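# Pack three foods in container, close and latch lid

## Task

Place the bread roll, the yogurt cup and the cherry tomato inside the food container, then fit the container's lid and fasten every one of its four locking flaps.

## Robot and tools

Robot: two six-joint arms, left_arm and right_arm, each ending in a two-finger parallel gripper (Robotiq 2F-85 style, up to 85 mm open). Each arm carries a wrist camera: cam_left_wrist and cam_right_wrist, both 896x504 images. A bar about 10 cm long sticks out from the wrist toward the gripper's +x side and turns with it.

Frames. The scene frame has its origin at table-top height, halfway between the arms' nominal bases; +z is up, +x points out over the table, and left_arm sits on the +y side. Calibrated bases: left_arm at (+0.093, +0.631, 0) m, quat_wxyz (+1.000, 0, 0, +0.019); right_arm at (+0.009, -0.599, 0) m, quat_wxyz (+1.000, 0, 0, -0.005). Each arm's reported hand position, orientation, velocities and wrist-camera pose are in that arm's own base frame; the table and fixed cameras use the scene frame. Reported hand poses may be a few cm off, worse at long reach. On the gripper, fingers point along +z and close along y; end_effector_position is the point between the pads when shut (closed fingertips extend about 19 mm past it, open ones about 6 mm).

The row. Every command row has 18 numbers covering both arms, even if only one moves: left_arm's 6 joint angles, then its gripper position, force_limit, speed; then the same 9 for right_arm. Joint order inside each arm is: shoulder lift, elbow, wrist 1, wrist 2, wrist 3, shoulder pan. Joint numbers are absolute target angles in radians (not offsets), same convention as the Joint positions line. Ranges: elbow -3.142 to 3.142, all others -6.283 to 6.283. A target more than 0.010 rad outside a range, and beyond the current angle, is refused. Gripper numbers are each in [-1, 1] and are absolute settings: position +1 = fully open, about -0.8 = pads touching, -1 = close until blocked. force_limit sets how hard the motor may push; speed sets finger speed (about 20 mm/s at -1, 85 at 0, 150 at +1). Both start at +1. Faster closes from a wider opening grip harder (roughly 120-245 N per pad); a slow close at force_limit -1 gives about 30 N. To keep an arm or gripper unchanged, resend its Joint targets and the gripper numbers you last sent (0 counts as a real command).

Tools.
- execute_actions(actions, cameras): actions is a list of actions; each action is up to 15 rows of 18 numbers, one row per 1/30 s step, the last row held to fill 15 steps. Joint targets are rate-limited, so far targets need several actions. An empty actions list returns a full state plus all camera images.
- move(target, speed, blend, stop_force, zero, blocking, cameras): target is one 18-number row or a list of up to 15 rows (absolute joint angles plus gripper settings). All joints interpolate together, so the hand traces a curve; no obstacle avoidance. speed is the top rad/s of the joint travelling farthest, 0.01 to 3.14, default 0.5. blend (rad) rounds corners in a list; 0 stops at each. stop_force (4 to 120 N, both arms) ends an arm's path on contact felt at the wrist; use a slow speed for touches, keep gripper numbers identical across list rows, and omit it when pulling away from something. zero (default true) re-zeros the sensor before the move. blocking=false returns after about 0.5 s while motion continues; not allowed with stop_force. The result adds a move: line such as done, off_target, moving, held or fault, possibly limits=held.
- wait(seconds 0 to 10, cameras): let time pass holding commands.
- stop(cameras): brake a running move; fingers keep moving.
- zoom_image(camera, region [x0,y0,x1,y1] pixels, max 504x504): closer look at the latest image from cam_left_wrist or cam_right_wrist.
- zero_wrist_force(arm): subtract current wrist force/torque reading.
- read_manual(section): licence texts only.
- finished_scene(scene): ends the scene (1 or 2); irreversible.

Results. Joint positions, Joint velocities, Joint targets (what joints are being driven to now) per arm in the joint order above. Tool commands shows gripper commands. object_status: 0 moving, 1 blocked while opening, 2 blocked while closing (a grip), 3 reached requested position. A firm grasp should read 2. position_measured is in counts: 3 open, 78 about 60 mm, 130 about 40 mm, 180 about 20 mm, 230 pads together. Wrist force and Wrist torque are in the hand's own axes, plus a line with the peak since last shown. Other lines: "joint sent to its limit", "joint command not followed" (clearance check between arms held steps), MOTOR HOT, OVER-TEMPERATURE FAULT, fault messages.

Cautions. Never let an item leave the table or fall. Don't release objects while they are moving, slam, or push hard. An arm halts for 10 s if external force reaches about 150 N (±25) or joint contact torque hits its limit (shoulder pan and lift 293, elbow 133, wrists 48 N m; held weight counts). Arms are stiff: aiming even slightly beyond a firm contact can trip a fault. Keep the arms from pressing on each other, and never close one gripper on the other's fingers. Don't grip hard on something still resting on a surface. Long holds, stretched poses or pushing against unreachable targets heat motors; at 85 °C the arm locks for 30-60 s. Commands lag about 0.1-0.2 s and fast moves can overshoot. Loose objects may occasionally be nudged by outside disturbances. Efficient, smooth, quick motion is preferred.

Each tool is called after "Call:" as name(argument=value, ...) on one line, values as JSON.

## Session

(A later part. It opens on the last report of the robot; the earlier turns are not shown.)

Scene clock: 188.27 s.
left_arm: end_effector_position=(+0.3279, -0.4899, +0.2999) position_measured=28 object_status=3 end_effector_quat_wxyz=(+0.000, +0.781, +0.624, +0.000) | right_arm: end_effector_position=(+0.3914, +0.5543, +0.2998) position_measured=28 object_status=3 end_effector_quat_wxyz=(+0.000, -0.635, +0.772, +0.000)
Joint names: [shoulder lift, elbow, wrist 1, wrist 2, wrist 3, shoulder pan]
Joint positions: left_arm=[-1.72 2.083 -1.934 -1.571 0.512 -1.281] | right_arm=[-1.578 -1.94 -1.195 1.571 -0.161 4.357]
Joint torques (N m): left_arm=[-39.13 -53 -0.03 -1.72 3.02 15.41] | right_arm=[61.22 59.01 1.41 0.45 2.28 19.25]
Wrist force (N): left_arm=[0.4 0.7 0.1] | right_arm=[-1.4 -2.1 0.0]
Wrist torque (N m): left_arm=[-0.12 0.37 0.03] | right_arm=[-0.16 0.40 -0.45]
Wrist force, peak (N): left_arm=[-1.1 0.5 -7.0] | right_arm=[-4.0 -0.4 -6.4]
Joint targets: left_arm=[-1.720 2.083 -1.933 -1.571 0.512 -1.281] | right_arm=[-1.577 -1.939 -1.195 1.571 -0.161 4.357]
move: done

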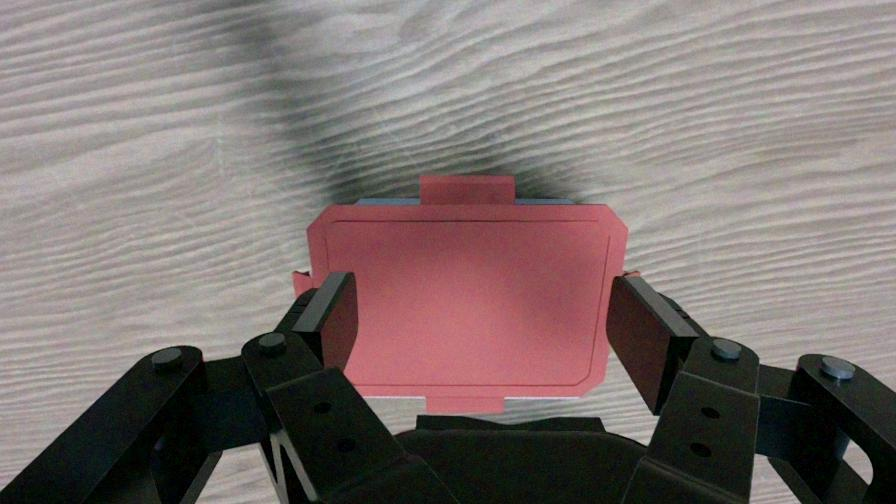

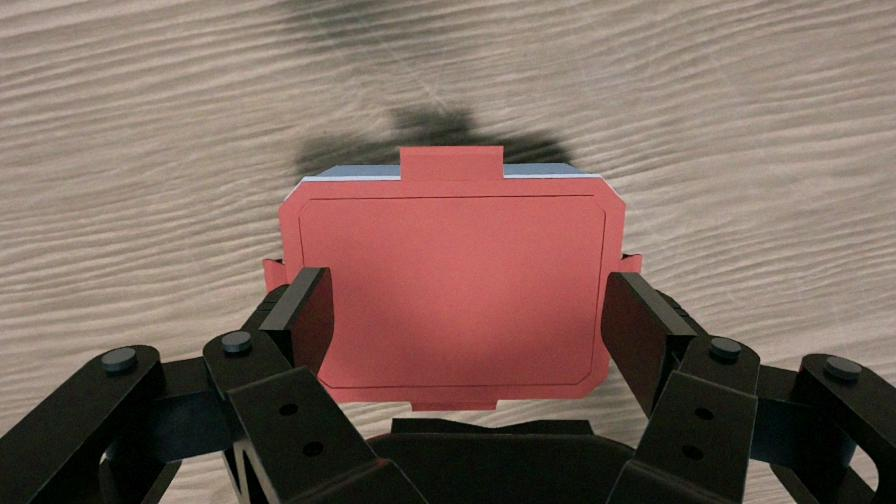

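Call:
move(target=[-1.7201,2.0826,-1.9335,-1.571,0.5125,-1.2808,0.8,-1,-1,-1.7716,-2.0564,-0.8840,1.571,-0.1540,4.3640,-1,-1,0], speed=0.3)

Call:
move(target=[-1.7201,2.0826,-1.9335,-1.571,0.5125,-1.2808,0.8,-1,-1,-1.8144,-2.0815,-0.8161,1.571,-0.1540,4.3640,-1,-1,0], speed=0.02, stop_force=15, cameras=["all"])

Scene clock: 191.07 s.
left_arm: end_effector_position=(+0.3279, -0.4899, +0.3000) position_measured=28 object_status=3 end_effector_quat_wxyz=(+0.000, +0.781, +0.624, +0.000) | right_arm: end_effector_position=(+0.3972, +0.5837, +0.1351) position_measured=232 object_status=3 end_effector_quat_wxyz=(+0.000, -0.635, +0.772, +0.000)
Joint names: [shoulder lift, elbow, wrist 1, wrist 2, wrist 3, shoulder pan]
Joint positions: left_arm=[-1.72 2.083 -1.933 -1.571 0.513 -1.281] | right_arm=[-1.771 -2.056 -0.884 1.571 -0.154 4.364]
Joint torques (N m): left_arm=[-41.79 -53.55 -0.33 -1.38 3.07 16.81] | right_arm=[47.3 31.17 8.14 -0.1 1.71 18.19]
Wrist force (N): left_arm=[0.3 0.2 0.1] | right_arm=[-0.5 -1.5 1.1]
Wrist torque (N m): left_arm=[-0.19 0.38 0.03] | right_arm=[-0.11 0.29 -0.43]
Wrist force, peak (N): left_arm=[0.4 0.9 0.4] | right_arm=[-1.0 -1.9 2.9]
Joint targets: left_arm=[-1.720 2.083 -1.933 -1.571 0.512 -1.281] | right_arm=[-1.772 -2.056 -0.884 1.571 -0.154 4.364]
move: done

Scene clock: 194.60 s.
left_arm: end_effector_position=(+0.3279, -0.4899, +0.3000) position_measured=28 object_status=3 end_effector_quat_wxyz=(+0.000, +0.781, +0.624, +0.000) | right_arm: end_effector_position=(+0.3973, +0.5840, +0.1110) position_measured=232 object_status=3 end_effector_quat_wxyz=(+0.000, -0.635, +0.772, +0.000)
Joint names: [shoulder lift, elbow, wrist 1, wrist 2, wrist 3, shoulder pan]
Joint positions: left_arm=[-1.72 2.083 -1.933 -1.571 0.513 -1.281] | right_arm=[-1.801 -2.074 -0.837 1.571 -0.154 4.364]
Joint torques (N m): left_arm=[-40.42 -53.03 -0.63 -1.47 2.81 15.99] | right_arm=[73.83 51.52 0.94 0.27 2.27 8.63]
Wrist force (N): left_arm=[0.5 0.6 0.3] | right_arm=[-0.6 -1.5 0.7]
Wrist torque (N m): left_arm=[-0.13 0.35 0.03] | right_arm=[-0.14 0.34 -0.45]
Wrist force, peak (N): left_arm=[0.7 0.6 0.6] | right_arm=[2.8 -0.4 -13.6]
Joint targets: left_arm=[-1.720 2.083 -1.933 -1.571 0.512 -1.281] | right_arm=[-1.801 -2.074 -0.837 1.571 -0.154 4.364]
move: contact (right_arm); right_arm: the wrist 1 is farthest, 0.021 rad from its target

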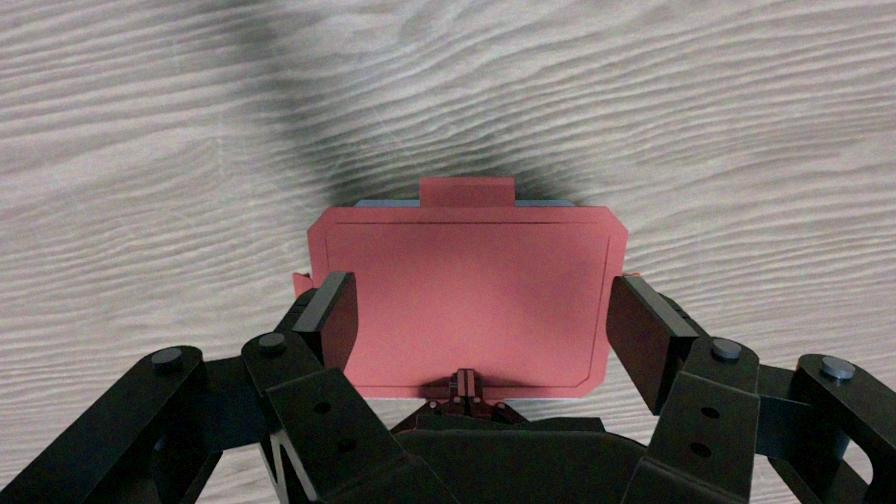

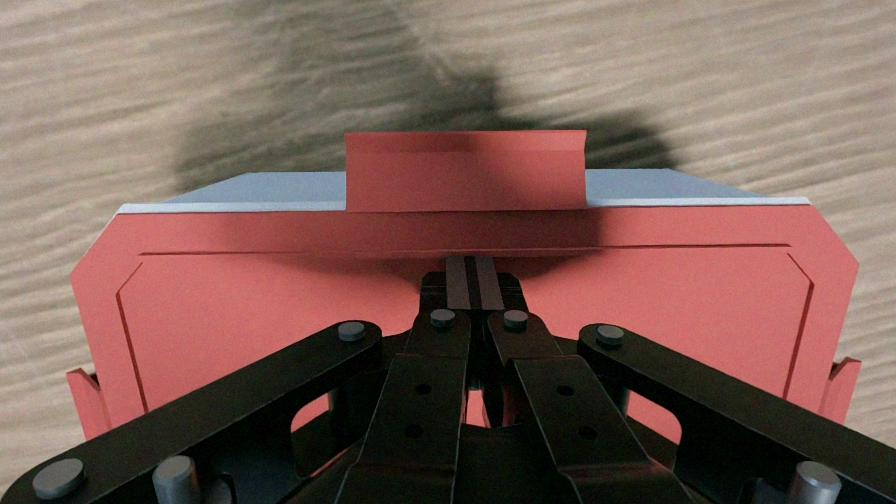

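Call:
move(target=[-1.5066,2.2181,-2.2825,-1.571,0.4783,-1.3150,-1,-1,0,-1.5775,-1.9395,-1.1950,1.571,-0.1610,4.3570,-1,-1,0], speed=0.25)

Call:
move(target=[-1.4572,2.2460,-2.3598,-1.571,0.4783,-1.3150,-1,-1,0,-1.5775,-1.9395,-1.1950,1.571,-0.1610,4.3570,-1,-1,0], speed=0.02, stop_force=15, cameras=["all"])

Scene clock: 196.80 s.
left_arm: end_effector_position=(+0.3182, -0.5288, +0.1351) position_measured=232 object_status=3 end_effector_quat_wxyz=(+0.000, +0.781, +0.624, +0.000) | right_arm: end_effector_position=(+0.3914, +0.5543, +0.2999) position_measured=232 object_status=3 end_effector_quat_wxyz=(+0.000, -0.635, +0.772, +0.000)
Joint names: [shoulder lift, elbow, wrist 1, wrist 2, wrist 3, shoulder pan]
Joint positions: left_arm=[-1.507 2.218 -2.282 -1.571 0.478 -1.315] | right_arm=[-1.578 -1.94 -1.195 1.571 -0.161 4.357]
Joint torques (N m): left_arm=[-27.34 -31.5 -6.93 -1.09 -3.25 -16.6] | right_arm=[61.83 59.91 0.59 0.08 -3.21 -14.37]
Wrist force (N): left_arm=[0.3 0.5 0.3] | right_arm=[-1.2 -1.5 -0.2]
Wrist torque (N m): left_arm=[-0.14 0.39 0.13] | right_arm=[-0.06 0.37 -0.32]
Wrist force, peak (N): left_arm=[0.9 0.4 -1.6] | right_arm=[-0.6 -1.6 2.3]
Joint targets: left_arm=[-1.507 2.218 -2.283 -1.571 0.478 -1.315] | right_arm=[-1.577 -1.939 -1.195 1.571 -0.161 4.357]
move: done

Scene clock: 200.03 s.
left_arm: end_effector_position=(+0.3183, -0.5291, +0.1163) position_measured=232 object_status=3 end_effector_quat_wxyz=(+0.000, +0.781, +0.624, +0.000) | right_arm: end_effector_position=(+0.3914, +0.5543, +0.2999) position_measured=232 object_status=3 end_effector_quat_wxyz=(+0.000, -0.635, +0.772, +0.000)
Joint names: [shoulder lift, elbow, wrist 1, wrist 2, wrist 3, shoulder pan]
Joint positions: left_arm=[-1.48 2.233 -2.324 -1.571 0.478 -1.315] | right_arm=[-1.577 -1.939 -1.195 1.571 -0.161 4.357]
Joint torques (N m): left_arm=[-42.65 -39.16 0.52 -1.46 -3.01 -16.16] | right_arm=[61.36 60.56 0.83 -0.21 -2.9 -12.27]
Wrist force (N): left_arm=[0.8 1.3 -9.5] | right_arm=[-1.4 -1.9 0.3]
Wrist torque (N m): left_arm=[-0.11 0.44 0.14] | right_arm=[-0.13 0.41 -0.33]
Wrist force, peak (N): left_arm=[4.0 -0.6 -21.0] | right_arm=[-1.5 -2.4 0.3]
Joint targets: left_arm=[-1.480 2.233 -2.324 -1.571 0.478 -1.315] | right_arm=[-1.577 -1.940 -1.195 1.571 -0.161 4.357]
move: contact (left_arm); left_arm: the wrist 1 is farthest, 0.036 rad from its target

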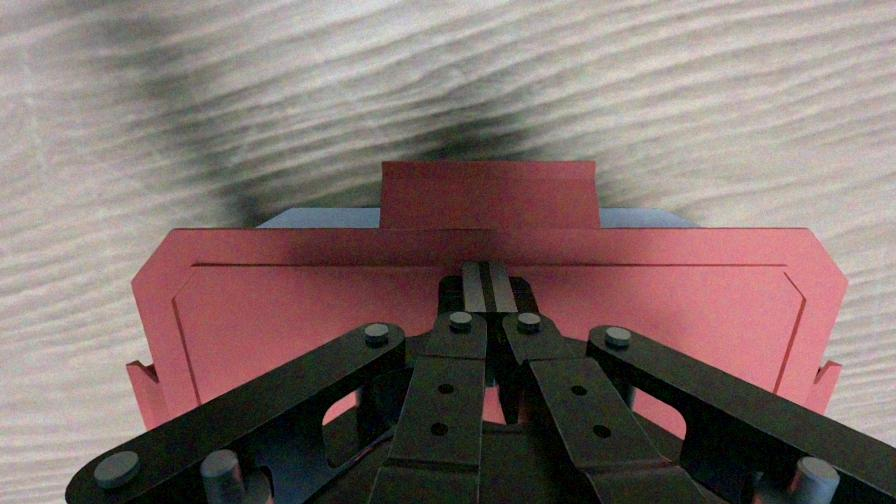

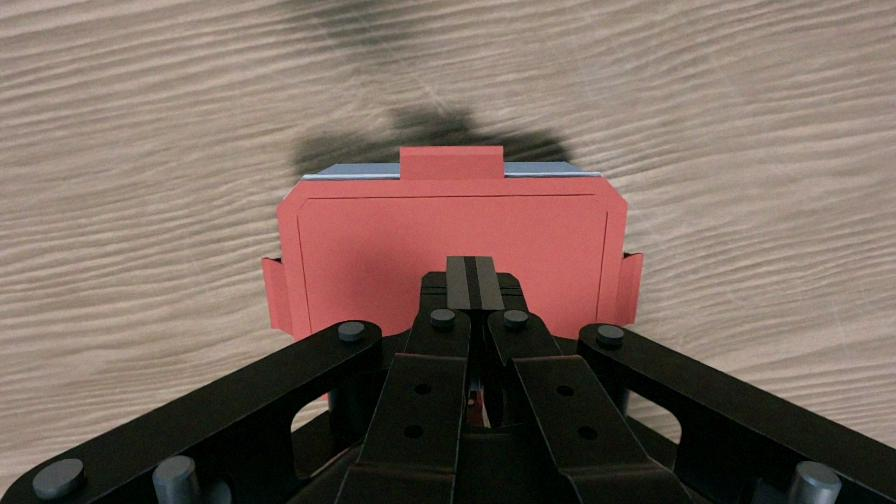

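Call:
move(target=[[-1.5066,2.2181,-2.2825,-1.571,0.4783,-1.3150,0.8,-1,0,-1.5775,-1.9395,-1.1950,1.571,-0.1610,4.3570,-1,-1,0],[-1.5465,2.2489,-2.2734,-1.571,0.5091,-1.2842,0.8,-1,0,-1.5775,-1.9395,-1.1950,1.571,-0.1610,4.3570,-1,-1,0],[-1.4864,2.2832,-2.3678,-1.571,0.5091,-1.2842,0.8,-1,0,-1.5775,-1.9395,-1.1950,1.571,-0.1610,4.3570,-1,-1,0]], speed=0.06, cameras=["all"])

Scene clock: 204.40 s.
left_arm: end_effector_position=(+0.3284, -0.4986, +0.0986) position_measured=28 object_status=3 end_effector_quat_wxyz=(+0.000, +0.781, +0.624, +0.000) | right_arm: end_effector_position=(+0.3914, +0.5543, +0.2999) position_measured=232 object_status=3 end_effector_quat_wxyz=(+0.000, -0.635, +0.772, +0.000)
Joint names: [shoulder lift, elbow, wrist 1, wrist 2, wrist 3, shoulder pan]
Joint positions: left_arm=[-1.486 2.283 -2.368 -1.571 0.509 -1.284] | right_arm=[-1.577 -1.939 -1.195 1.571 -0.161 4.357]
Joint torques (N m): left_arm=[-22.47 -27.93 -7.37 -1.5 2.97 16.5] | right_arm=[62.72 60.52 1.08 -0.37 -2.34 -13.08]
Wrist force (N): left_arm=[0.5 0.5 0.1] | right_arm=[-0.9 -1.7 -0.1]
Wrist torque (N m): left_arm=[-0.16 0.36 0.03] | right_arm=[-0.10 0.32 -0.33]
Wrist force, peak (N): left_arm=[0.9 1.4 -9.6] | right_arm=[-2.0 -1.7 -0.4]
Joint targets: left_arm=[-1.486 2.283 -2.368 -1.571 0.509 -1.284] | right_arm=[-1.577 -1.940 -1.195 1.571 -0.161 4.357]
move: done

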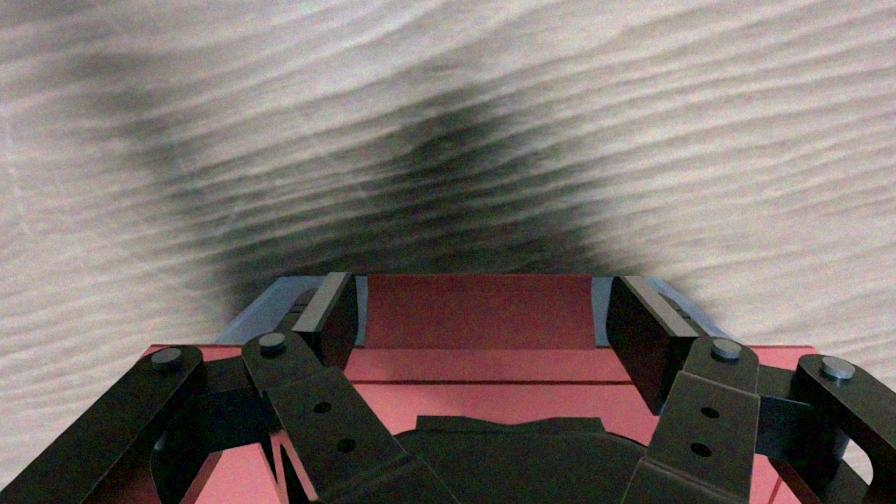

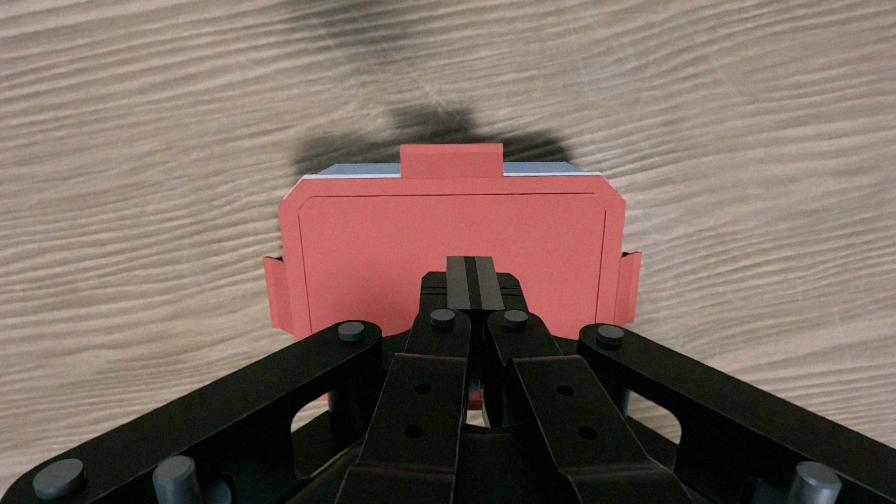

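Grip, lift the +Y side, shift −n, lower.

Call:
move(target=[[-1.4864,2.2832,-2.3678,-1.571,0.5091,-1.2842,-1,-1,-1,-1.5775,-1.9395,-1.1950,1.571,-0.1610,4.3570,-1,-1,0],[-1.5037,2.2743,-2.3416,-1.571,0.5091,-1.2842,-1,-1,-1,-1.5775,-1.9395,-1.1950,1.571,-0.1610,4.3570,-1,-1,0],[-1.4928,2.2622,-2.3404,-1.571,0.5003,-1.2930,-1,-1,-1,-1.5775,-1.9395,-1.1950,1.571,-0.1610,4.3570,-1,-1,0]], speed=0.02, cameras=["all"])

Call:
move(target=[-1.4594,2.2788,-2.3904,-1.571,0.5003,-1.2930,-1,-1,-1,-1.5775,-1.9395,-1.1950,1.571,-0.1610,4.3570,-1,-1,0], speed=0.015, stop_force=8, cameras=["all"])

Scene clock: 207.80 s.
left_arm: end_effector_position=(+0.3260, -0.5082, +0.1100) position_measured=54 object_status=2 end_effector_quat_wxyz=(+0.000, +0.781, +0.624, +0.000) | right_arm: end_effector_position=(+0.3914, +0.5543, +0.2999) position_measured=232 object_status=3 end_effector_quat_wxyz=(+0.000, -0.635, +0.772, +0.000)
Joint names: [shoulder lift, elbow, wrist 1, wrist 2, wrist 3, shoulder pan]
Joint positions: left_arm=[-1.493 2.262 -2.34 -1.571 0.5 -1.293] | right_arm=[-1.577 -1.939 -1.195 1.571 -0.161 4.357]
Joint torques (N m): left_arm=[-27.42 -43 -0.82 -1.23 -3.17 -12.91] | right_arm=[61.7 60.16 0.89 0.3 -2.11 -14.39]
Wrist force (N): left_arm=[1.6 0.4 0.5] | right_arm=[-1.4 -1.5 0.5]
Wrist torque (N m): left_arm=[-0.14 0.36 0.14] | right_arm=[-0.07 0.41 -0.32]
Wrist force, peak (N): left_arm=[0.0 0.4 -3.0] | right_arm=[-2.2 -1.6 -0.2]
Joint targets: left_arm=[-1.493 2.262 -2.340 -1.571 0.500 -1.293] | right_arm=[-1.577 -1.940 -1.195 1.571 -0.161 4.357]
move: done

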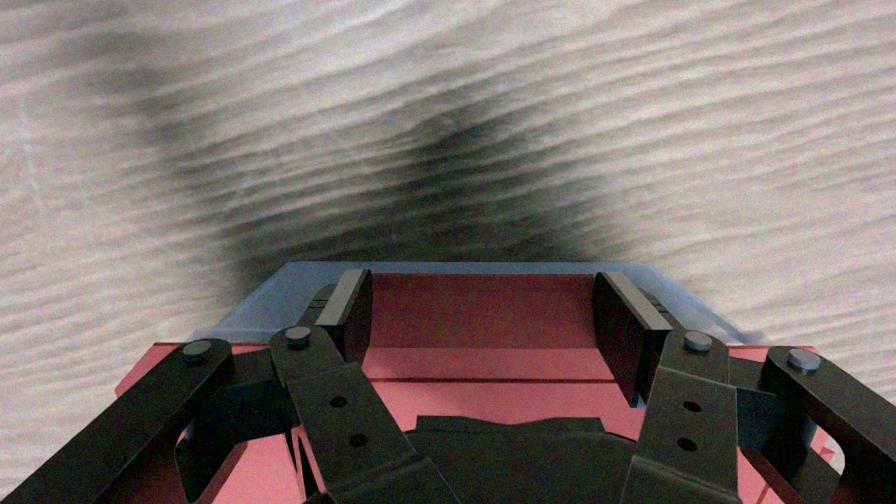

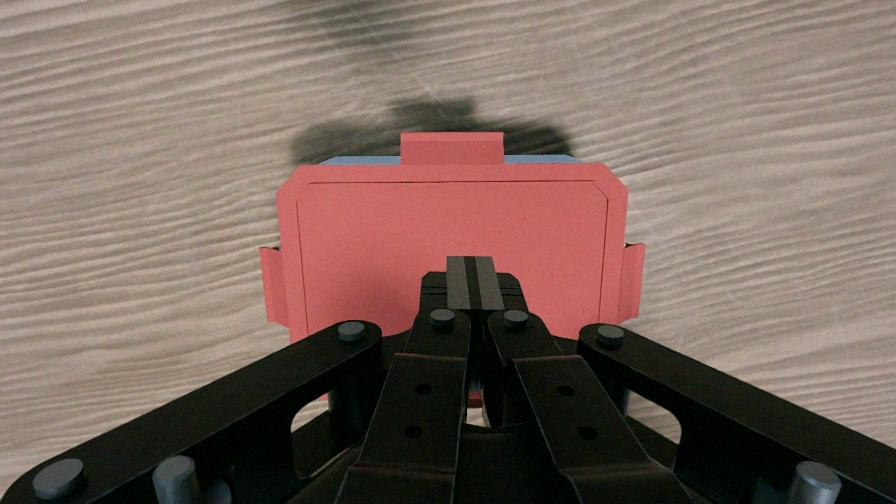

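Scene clock: 210.90 s.
left_arm: end_effector_position=(+0.3260, -0.5084, +0.0975) position_measured=54 object_status=2 end_effector_quat_wxyz=(+0.000, +0.781, +0.624, +0.000) | right_arm: end_effector_position=(+0.3914, +0.5543, +0.2999) position_measured=232 object_status=3 end_effector_quat_wxyz=(+0.000, -0.635, +0.772, +0.000)
Joint names: [shoulder lift, elbow, wrist 1, wrist 2, wrist 3, shoulder pan]
Joint positions: left_arm=[-1.474 2.272 -2.369 -1.571 0.5 -1.293] | right_arm=[-1.577 -1.939 -1.195 1.571 -0.161 4.357]
Joint torques (N m): left_arm=[-45.33 -38.12 0.29 -1.02 -3.19 -9.58] | right_arm=[64.56 60 1.45 0.22 -2.06 -11.86]
Wrist force (N): left_arm=[-0.2 0.1 -6.0] | right_arm=[-1.3 -1.8 0.0]
Wrist torque (N m): left_arm=[-0.14 0.23 0.15] | right_arm=[-0.12 0.39 -0.33]
Wrist force, peak (N): left_arm=[-1.0 -1.0 -8.4] | right_arm=[-1.7 -2.1 0.1]
Joint targets: left_arm=[-1.474 2.272 -2.369 -1.571 0.500 -1.293] | right_arm=[-1.577 -1.940 -1.195 1.571 -0.161 4.357]
move: contact (left_arm); left_arm: the wrist 1 is farthest, 0.022 rad from its target

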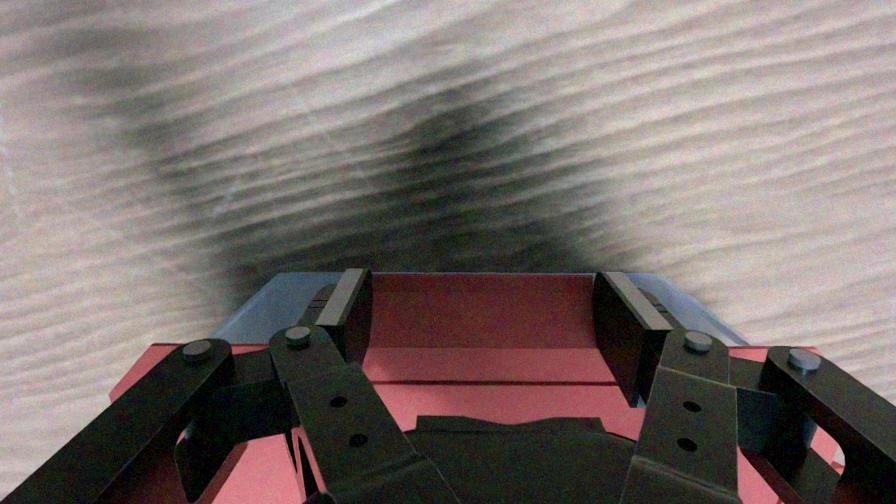

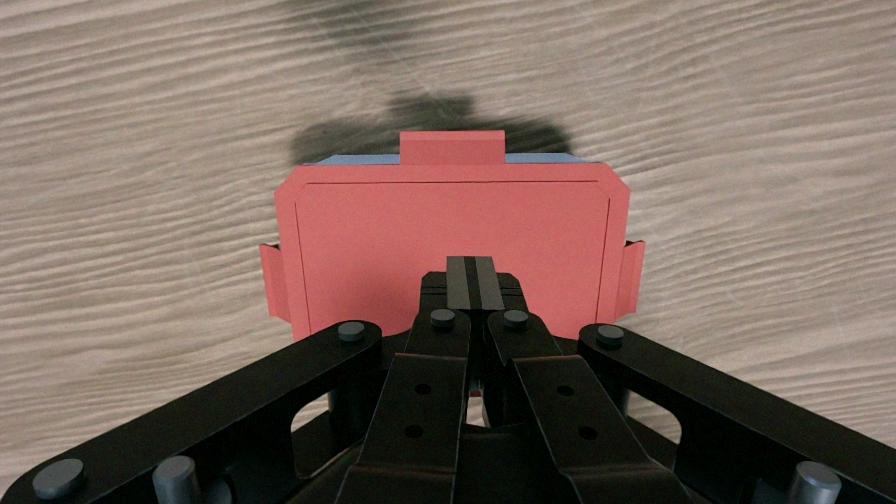

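Call:
move(target=[[-1.474,2.272,-2.369,-1.571,0.5003,-1.2930,0.8,-1,-1,-1.5775,-1.9395,-1.1950,1.571,-0.1610,4.3570,-1,-1,0],[-1.7201,2.0826,-1.9335,-1.571,0.5125,-1.2808,0.8,-1,0,-1.5775,-1.9395,-1.1950,1.571,-0.1610,4.3570,0.8,-1,0]], speed=[0.02,0.3], cameras=["all"])

Call:
zoom_image(camera="cam_right_wrist", region=[260, 110, 660, 270])

Call:
zoom_image(camera="cam_left_wrist", region=[280, 150, 660, 440])

Scene clock: 215.10 s.
left_arm: end_effector_position=(+0.3279, -0.4899, +0.3000) position_measured=28 object_status=3 end_effector_quat_wxyz=(+0.000, +0.781, +0.624, +0.000) | right_arm: end_effector_position=(+0.3914, +0.5543, +0.2999) position_measured=28 object_status=0 end_effector_quat_wxyz=(+0.000, -0.635, +0.772, +0.000)
Joint names: [shoulder lift, elbow, wrist 1, wrist 2, wrist 3, shoulder pan]
Joint positions: left_arm=[-1.72 2.083 -1.933 -1.571 0.513 -1.281] | right_arm=[-1.577 -1.94 -1.195 1.571 -0.161 4.357]
Joint torques (N m): left_arm=[-41.71 -53.18 -0.23 -1.42 3.02 18.29] | right_arm=[62.3 60.28 0.89 0.25 -1.91 -13.41]
Wrist force (N): left_arm=[0.4 0.7 0.3] | right_arm=[-1.2 -1.8 0.6]
Wrist torque (N m): left_arm=[-0.12 0.37 0.03] | right_arm=[-0.11 0.37 -0.33]
Wrist force, peak (N): left_arm=[-0.5 0.1 -6.2] | right_arm=[-1.5 -2.2 0.2]
Joint targets: left_arm=[-1.720 2.083 -1.933 -1.571 0.512 -1.281] | right_arm=[-1.577 -1.940 -1.195 1.571 -0.161 4.357]
move: done

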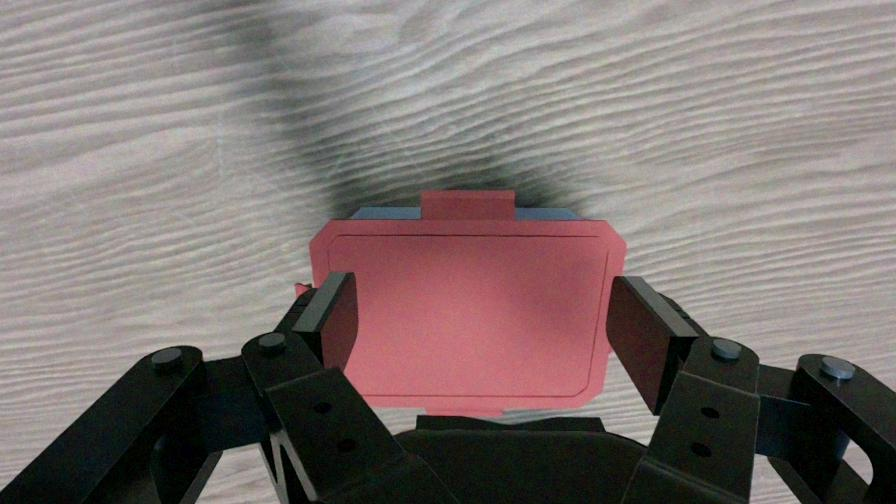

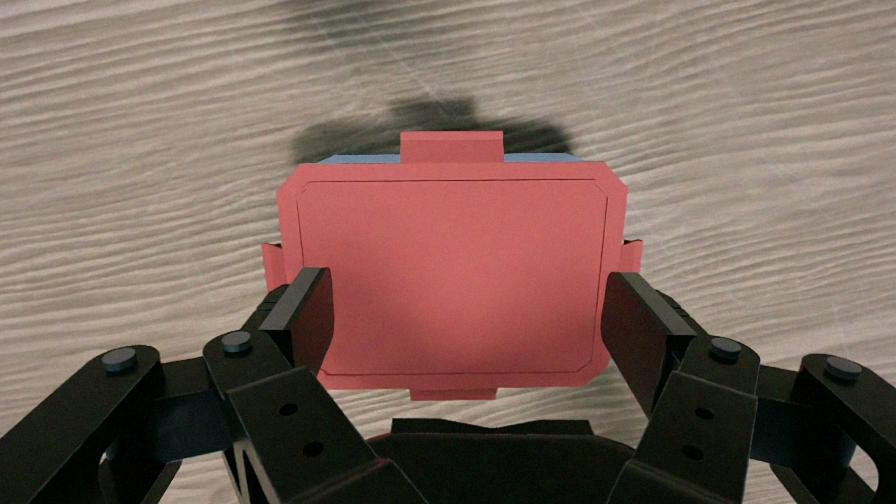

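Scaled by 1.260 from the camera's 896x504 image, which has a finer 1280x720 frame.

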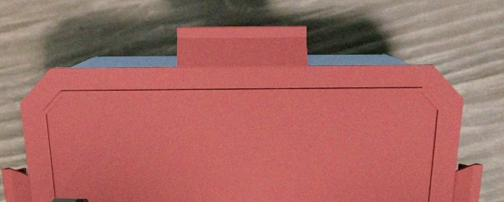

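Scaled by 1.326 from the camera's 896x504 image, which has a finer 1280x720 frame.

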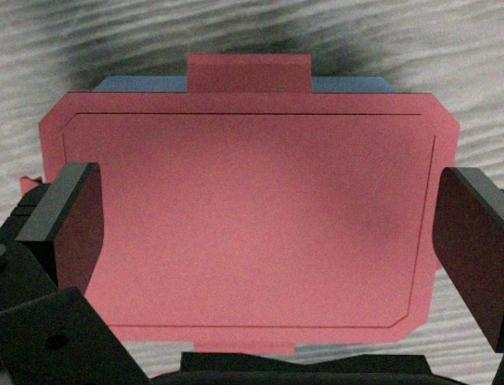

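Call:
move(target=[-1.768,1.764,-1.567,-1.571,1.2,-0.824,0.8,-1,0,-1.8441,-1.9715,-0.8964,1.571,-0.1434,4.3746,-1,-1,0], speed=0.3)

Call:
move(target=[-1.768,1.764,-1.567,-1.571,1.2,-0.824,0.8,-1,0,-1.8846,-1.9950,-0.8324,1.571,-0.1434,4.3746,-1,-1,0], speed=0.02, stop_force=25, cameras=["all"])

Scene clock: 218.23 s.
left_arm: end_effector_position=(+0.5159, -0.3011, +0.4999) position_measured=28 object_status=3 end_effector_quat_wxyz=(+0.000, +0.848, +0.530, +0.000) | right_arm: end_effector_position=(+0.4068, +0.6328, +0.1301) position_measured=232 object_status=3 end_effector_quat_wxyz=(+0.000, -0.635, +0.772, +0.000)
Joint names: [shoulder lift, elbow, wrist 1, wrist 2, wrist 3, shoulder pan]
Joint positions: left_arm=[-1.768 1.764 -1.567 -1.571 1.2 -0.824] | right_arm=[-1.844 -1.971 -0.896 1.571 -0.143 4.375]
Joint torques (N m): left_arm=[-38.93 -55.16 -1.14 -1.28 3.14 12.28] | right_arm=[52.7 31.35 7.67 0.38 1.87 16.91]
Wrist force (N): left_arm=[0.2 0.6 0.7] | right_arm=[-0.7 -1.5 1.4]
Wrist torque (N m): left_arm=[-0.09 0.40 0.01] | right_arm=[-0.09 0.35 -0.46]
Wrist force, peak (N): left_arm=[2.1 0.4 -0.4] | right_arm=[-1.6 -2.1 1.3]
Joint targets: left_arm=[-1.768 1.764 -1.567 -1.571 1.200 -0.824] | right_arm=[-1.844 -1.972 -0.896 1.571 -0.143 4.375]
move: done

Scene clock: 221.10 s.
left_arm: end_effector_position=(+0.5159, -0.3011, +0.4999) position_measured=28 object_status=3 end_effector_quat_wxyz=(+0.000, +0.848, +0.530, +0.000) | right_arm: end_effector_position=(+0.4069, +0.6332, +0.1121) position_measured=232 object_status=3 end_effector_quat_wxyz=(+0.000, -0.635, +0.772, +0.000)
Joint names: [shoulder lift, elbow, wrist 1, wrist 2, wrist 3, shoulder pan]
Joint positions: left_arm=[-1.768 1.764 -1.567 -1.571 1.2 -0.824] | right_arm=[-1.865 -1.983 -0.864 1.571 -0.143 4.375]
Joint torques (N m): left_arm=[-39.39 -56.59 -0.33 -1.56 3.34 16.82] | right_arm=[61.31 35.62 -3.35 0.61 1.95 17.88]
Wrist force (N): left_arm=[0.7 0.5 0.7] | right_arm=[-4.7 -2.5 -21.6]
Wrist torque (N m): left_arm=[-0.11 0.32 0.01] | right_arm=[-0.09 0.12 -0.47]
Wrist force, peak (N): left_arm=[0.5 0.7 0.8] | right_arm=[10.0 0.5 -38.7]
Joint targets: left_arm=[-1.768 1.764 -1.567 -1.571 1.200 -0.824] | right_arm=[-1.865 -1.983 -0.864 1.571 -0.143 4.375]
move: contact (right_arm); right_arm: the wrist 1 is farthest, 0.031 rad from its target

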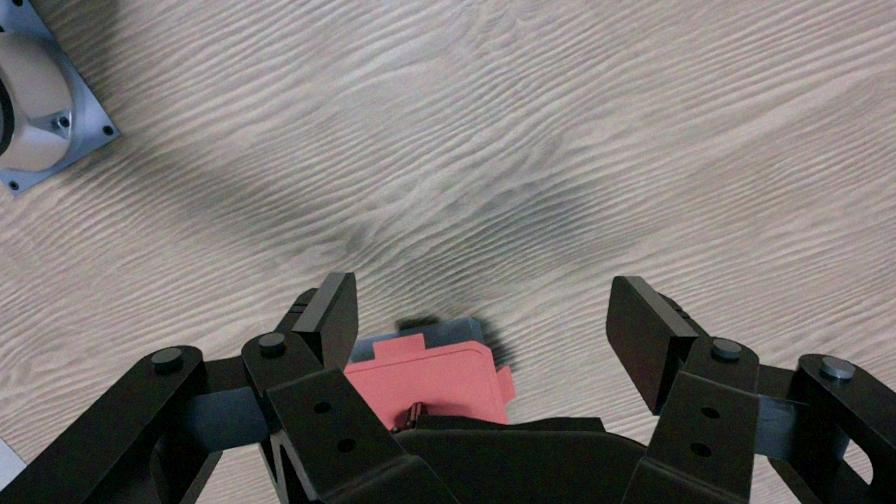

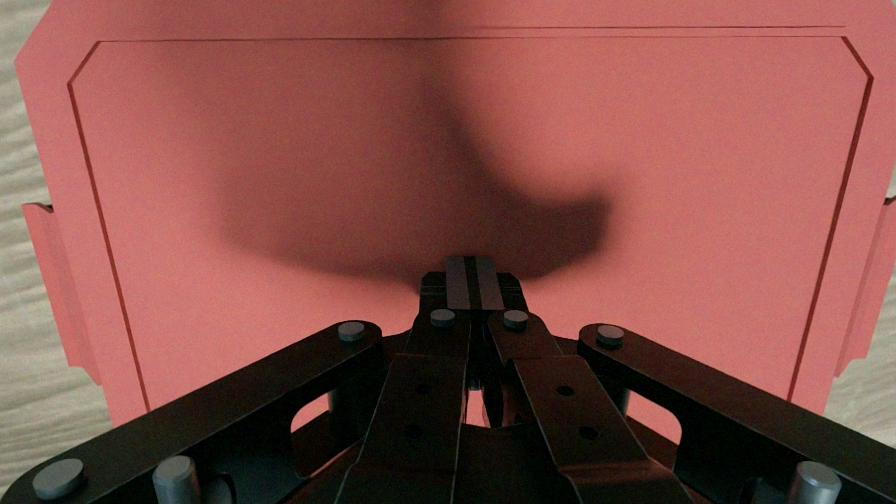

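Call:
move(target=[-1.768,1.764,-1.567,-1.571,1.2,-0.824,0.8,-1,0,-1.5775,-1.9395,-1.1950,1.571,-0.1610,4.3570,-1,-1,0], speed=0.25, cameras=["cam_right_wrist"])

Call:
zoom_image(camera="cam_right_wrist", region=[260, 110, 660, 270])

Scene clock: 223.20 s.
left_arm: end_effector_position=(+0.5159, -0.3011, +0.4999) position_measured=28 object_status=3 end_effector_quat_wxyz=(+0.000, +0.848, +0.530, +0.000) | right_arm: end_effector_position=(+0.3914, +0.5543, +0.2999) position_measured=232 object_status=3 end_effector_quat_wxyz=(+0.000, -0.635, +0.772, +0.000)
Joint names: [shoulder lift, elbow, wrist 1, wrist 2, wrist 3, shoulder pan]
Joint positions: left_arm=[-1.768 1.764 -1.567 -1.571 1.2 -0.824] | right_arm=[-1.578 -1.94 -1.195 1.571 -0.161 4.357]
Joint torques (N m): left_arm=[-40.38 -54.91 -0.71 -1.23 2.97 15.48] | right_arm=[63.34 59.72 1.2 0.4 -2.53 -15.6]
Wrist force (N): left_arm=[0.4 0.4 0.5] | right_arm=[-1.1 -1.8 0.2]
Wrist torque (N m): left_arm=[-0.13 0.37 0.02] | right_arm=[-0.10 0.37 -0.33]
Wrist force, peak (N): left_arm=[0.5 0.8 0.8] | right_arm=[-4.6 -2.7 -22.1]
Joint targets: left_arm=[-1.768 1.764 -1.567 -1.571 1.200 -0.824] | right_arm=[-1.577 -1.940 -1.195 1.571 -0.161 4.357]
move: done
Images, in order (width x height): cam_right_wrist 896x504.

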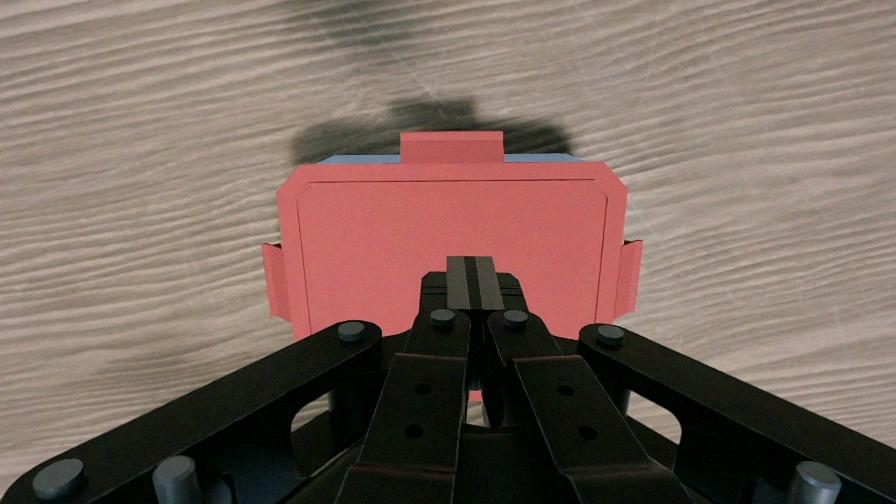

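Scaled by 1.260 from the camera's 896x504 image, which has a finer 1280x720 frame.

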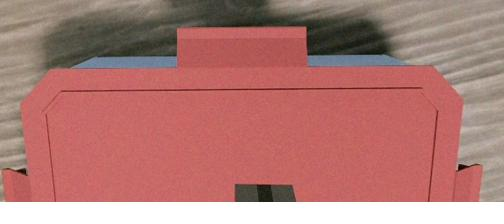

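Call:
move(target=[-1.5254,2.2384,-2.2840,-1.571,0.5045,-1.2888,-1,-1,0,-1.7078,-2.1351,-0.8691,1.571,-0.1705,4.3475,-1,-1,0], speed=0.3, cameras=["all"])

Scene clock: 226.83 s.
left_arm: end_effector_position=(+0.3287, -0.5087, +0.1351) position_measured=232 object_status=3 end_effector_quat_wxyz=(+0.000, +0.781, +0.624, +0.000) | right_arm: end_effector_position=(+0.3911, +0.5360, +0.1350) position_measured=232 object_status=3 end_effector_quat_wxyz=(+0.000, -0.635, +0.772, +0.000)
Joint names: [shoulder lift, elbow, wrist 1, wrist 2, wrist 3, shoulder pan]
Joint positions: left_arm=[-1.525 2.238 -2.284 -1.571 0.505 -1.289] | right_arm=[-1.708 -2.135 -0.869 1.571 -0.17 4.348]
Joint torques (N m): left_arm=[-25.43 -32.04 -7.35 -1.53 -2.59 -13.91] | right_arm=[40.7 29.91 7.8 -0.26 -2.64 -14.37]
Wrist force (N): left_arm=[0.6 0.4 0.1] | right_arm=[-1.7 -1.9 1.0]
Wrist torque (N m): left_arm=[-0.16 0.33 0.14] | right_arm=[-0.19 0.49 -0.33]
Wrist force, peak (N): left_arm=[2.0 -0.2 -2.2] | right_arm=[-1.1 -2.1 1.4]
Joint targets: left_arm=[-1.525 2.238 -2.284 -1.571 0.505 -1.289] | right_arm=[-1.708 -2.135 -0.869 1.571 -0.170 4.348]
move: done

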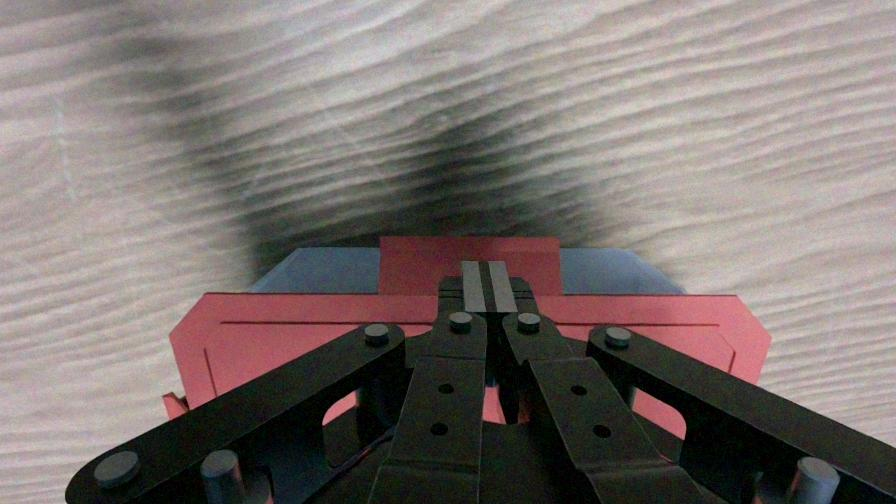

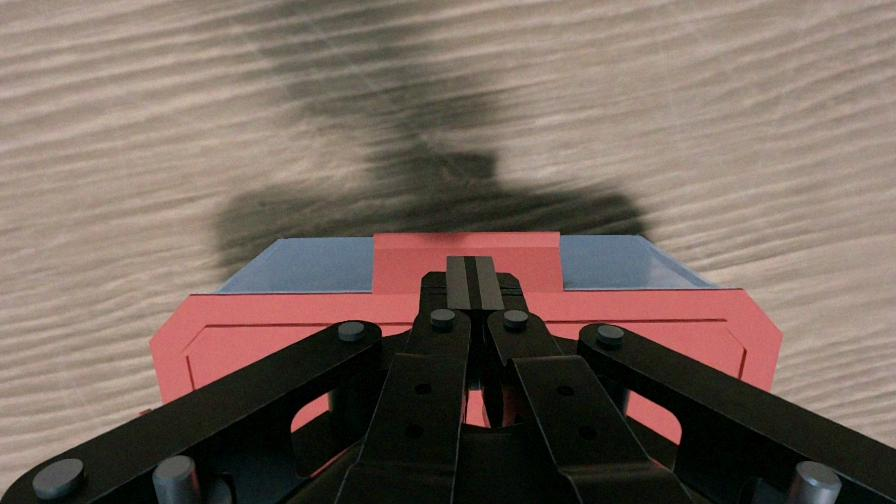

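Call:
move(target=[[-1.4870,2.2606,-2.3446,-1.571,0.5045,-1.2888,-1,-1,0,-1.7429,-2.1557,-0.8134,1.571,-0.1705,4.3475,-1,-1,0],[-1.4456,2.2805,-2.4059,-1.571,0.5045,-1.2888,-1,-1,0,-1.7804,-2.1741,-0.7575,1.571,-0.1705,4.3475,-1,-1,0]], speed=0.04, blend=[0.01,0], stop_force=25, cameras=["all"])

Scene clock: 230.93 s.
left_arm: end_effector_position=(+0.3287, -0.5089, +0.0922) position_measured=232 object_status=3 end_effector_quat_wxyz=(+0.000, +0.781, +0.624, +0.000) | right_arm: end_effector_position=(+0.3912, +0.5361, +0.0885) position_measured=232 object_status=3 end_effector_quat_wxyz=(+0.000, -0.635, +0.772, +0.000)
Joint names: [shoulder lift, elbow, wrist 1, wrist 2, wrist 3, shoulder pan]
Joint positions: left_arm=[-1.463 2.272 -2.38 -1.571 0.504 -1.289] | right_arm=[-1.77 -2.169 -0.773 1.571 -0.171 4.347]
Joint torques (N m): left_arm=[-48.19 -50.48 -5.98 -1.34 -3.22 -15.47] | right_arm=[63.54 57.26 5.81 0.61 -2.44 0.92]
Wrist force (N): left_arm=[20.2 1.4 -8.2] | right_arm=[17.5 -4.5 -10.4]
Wrist torque (N m): left_arm=[-0.20 0.73 0.14] | right_arm=[-0.10 0.78 -0.31]
Wrist force, peak (N): left_arm=[26.4 0.5 -31.0] | right_arm=[30.8 -1.1 -36.9]
Joint targets: left_arm=[-1.463 2.272 -2.380 -1.571 0.504 -1.289] | right_arm=[-1.770 -2.169 -0.773 1.571 -0.171 4.347]
move: contact (left_arm, right_arm); path passed 1 of 2 targets; left_arm: the wrist 1 is farthest, 0.026 rad from its target; right_arm: the wrist 1 is farthest, 0.016 rad from its target

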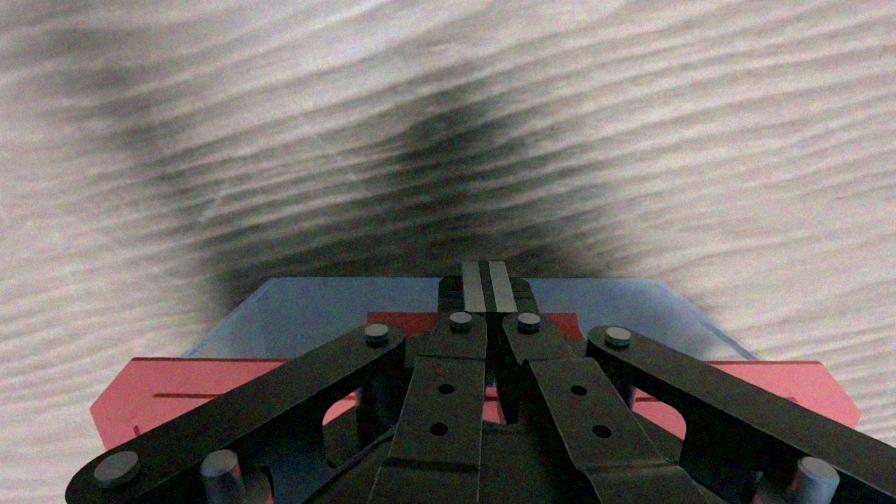

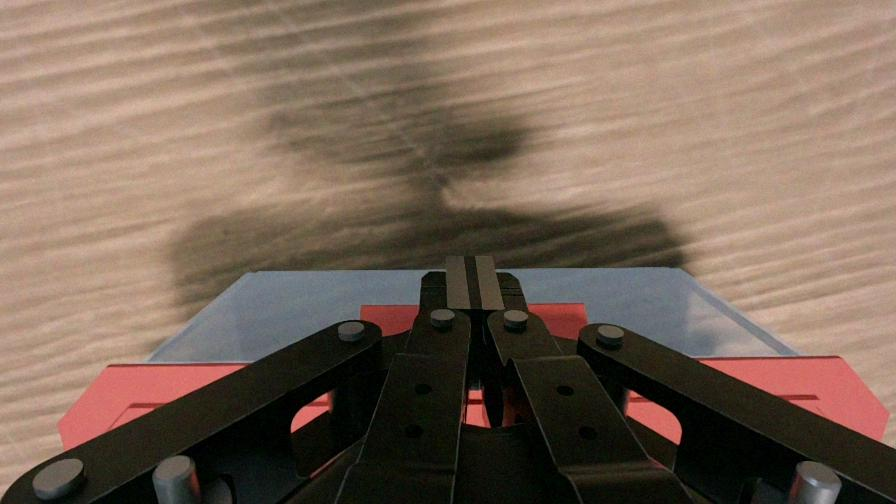

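Call:
move(target=[-1.4449,2.2877,-2.4138,-1.571,0.5079,-1.2854,-1,-1,0,-1.7796,-2.1828,-0.7496,1.571,-0.1714,4.3466,-1,-1,0], speed=0.02, stop_force=30, cameras=["all"])

Scene clock: 233.77 s.
left_arm: end_effector_position=(+0.3295, -0.5048, +0.0780) position_measured=232 object_status=3 end_effector_quat_wxyz=(+0.000, +0.781, +0.624, +0.000) | right_arm: end_effector_position=(+0.3911, +0.5356, +0.0869) position_measured=232 object_status=3 end_effector_quat_wxyz=(+0.000, -0.635, +0.772, +0.000)
Joint names: [shoulder lift, elbow, wrist 1, wrist 2, wrist 3, shoulder pan]
Joint positions: left_arm=[-1.445 2.288 -2.414 -1.571 0.508 -1.285] | right_arm=[-1.771 -2.171 -0.769 1.571 -0.171 4.347]
Joint torques (N m): left_arm=[-27.16 -27.74 -6.95 -3.22 2.84 15.6] | right_arm=[57.51 46.41 1.77 0.06 0.27 21.3]
Wrist force (N): left_arm=[1.5 0.4 0.3] | right_arm=[3.5 -2.0 -5.3]
Wrist torque (N m): left_arm=[-0.15 0.40 0.02] | right_arm=[-0.11 0.30 -0.29]
Wrist force, peak (N): left_arm=[33.0 0.0 -40.8] | right_arm=[30.2 -2.0 -47.3]
Joint targets: left_arm=[-1.445 2.288 -2.414 -1.571 0.508 -1.285] | right_arm=[-1.771 -2.171 -0.769 1.571 -0.171 4.347]
move: contact (right_arm); right_arm: the wrist 1 is farthest, 0.020 rad from its target

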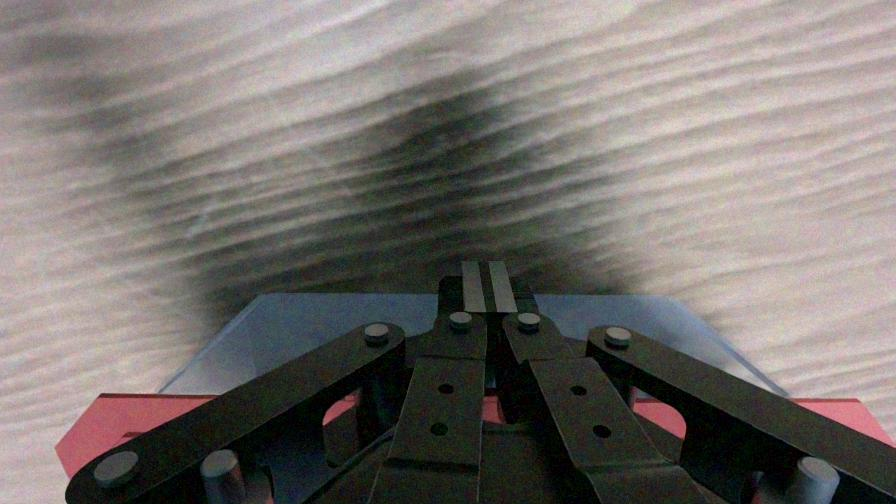

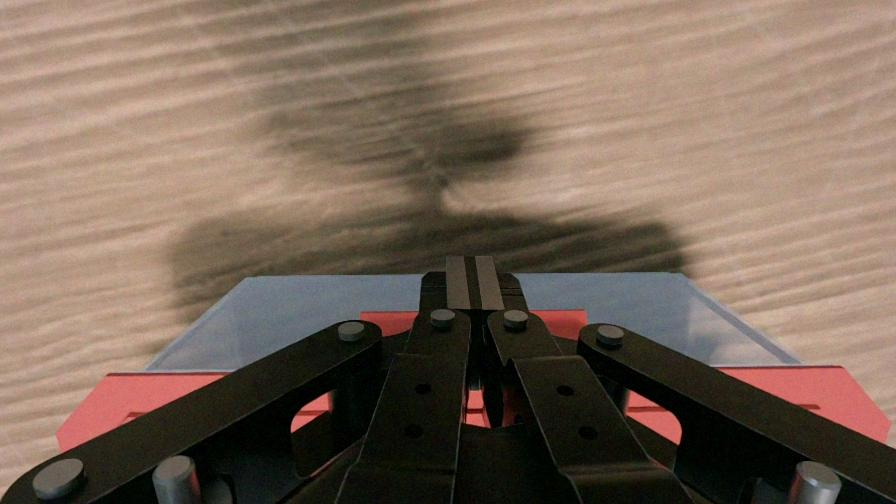

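Call:
move(target=[-1.4449,2.2877,-2.4138,-1.571,0.5079,-1.2854,-1,-1,0,-1.7796,-2.1828,-0.7496,1.571,-0.1714,4.3466,-1,-1,0], speed=0.02, stop_force=40, cameras=["all"])

Scene clock: 235.70 s.
left_arm: end_effector_position=(+0.3295, -0.5048, +0.0780) position_measured=232 object_status=3 end_effector_quat_wxyz=(+0.000, +0.781, +0.624, +0.000) | right_arm: end_effector_position=(+0.3903, +0.5322, +0.0780) position_measured=232 object_status=3 end_effector_quat_wxyz=(+0.000, -0.635, +0.772, +0.000)
Joint names: [shoulder lift, elbow, wrist 1, wrist 2, wrist 3, shoulder pan]
Joint positions: left_arm=[-1.445 2.288 -2.414 -1.571 0.508 -1.285] | right_arm=[-1.78 -2.183 -0.75 1.571 -0.171 4.347]
Joint torques (N m): left_arm=[-30.74 -41.4 -6.91 -2.33 2.99 -3.13] | right_arm=[41.76 27.17 7.79 0.04 -2.74 -13.58]
Wrist force (N): left_arm=[1.8 0.4 0.1] | right_arm=[-0.8 -1.8 0.8]
Wrist torque (N m): left_arm=[-0.13 0.38 0.03] | right_arm=[-0.14 0.35 -0.28]
Wrist force, peak (N): left_arm=[9.4 0.7 -0.8] | right_arm=[11.1 -2.2 -19.7]
Joint targets: left_arm=[-1.445 2.288 -2.414 -1.571 0.508 -1.285] | right_arm=[-1.780 -2.183 -0.750 1.571 -0.171 4.347]
move: done

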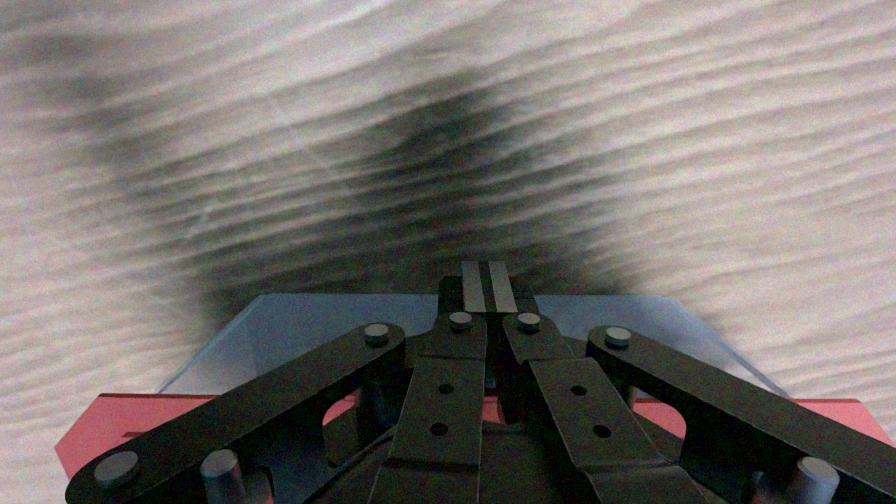

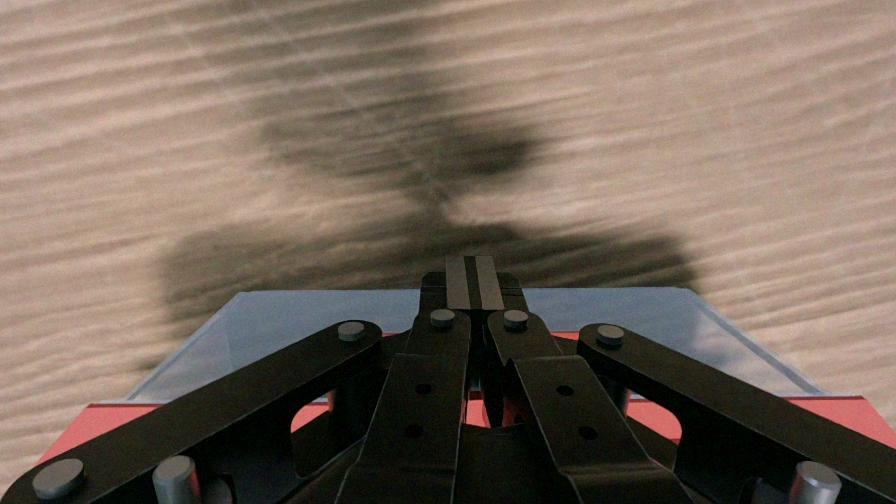

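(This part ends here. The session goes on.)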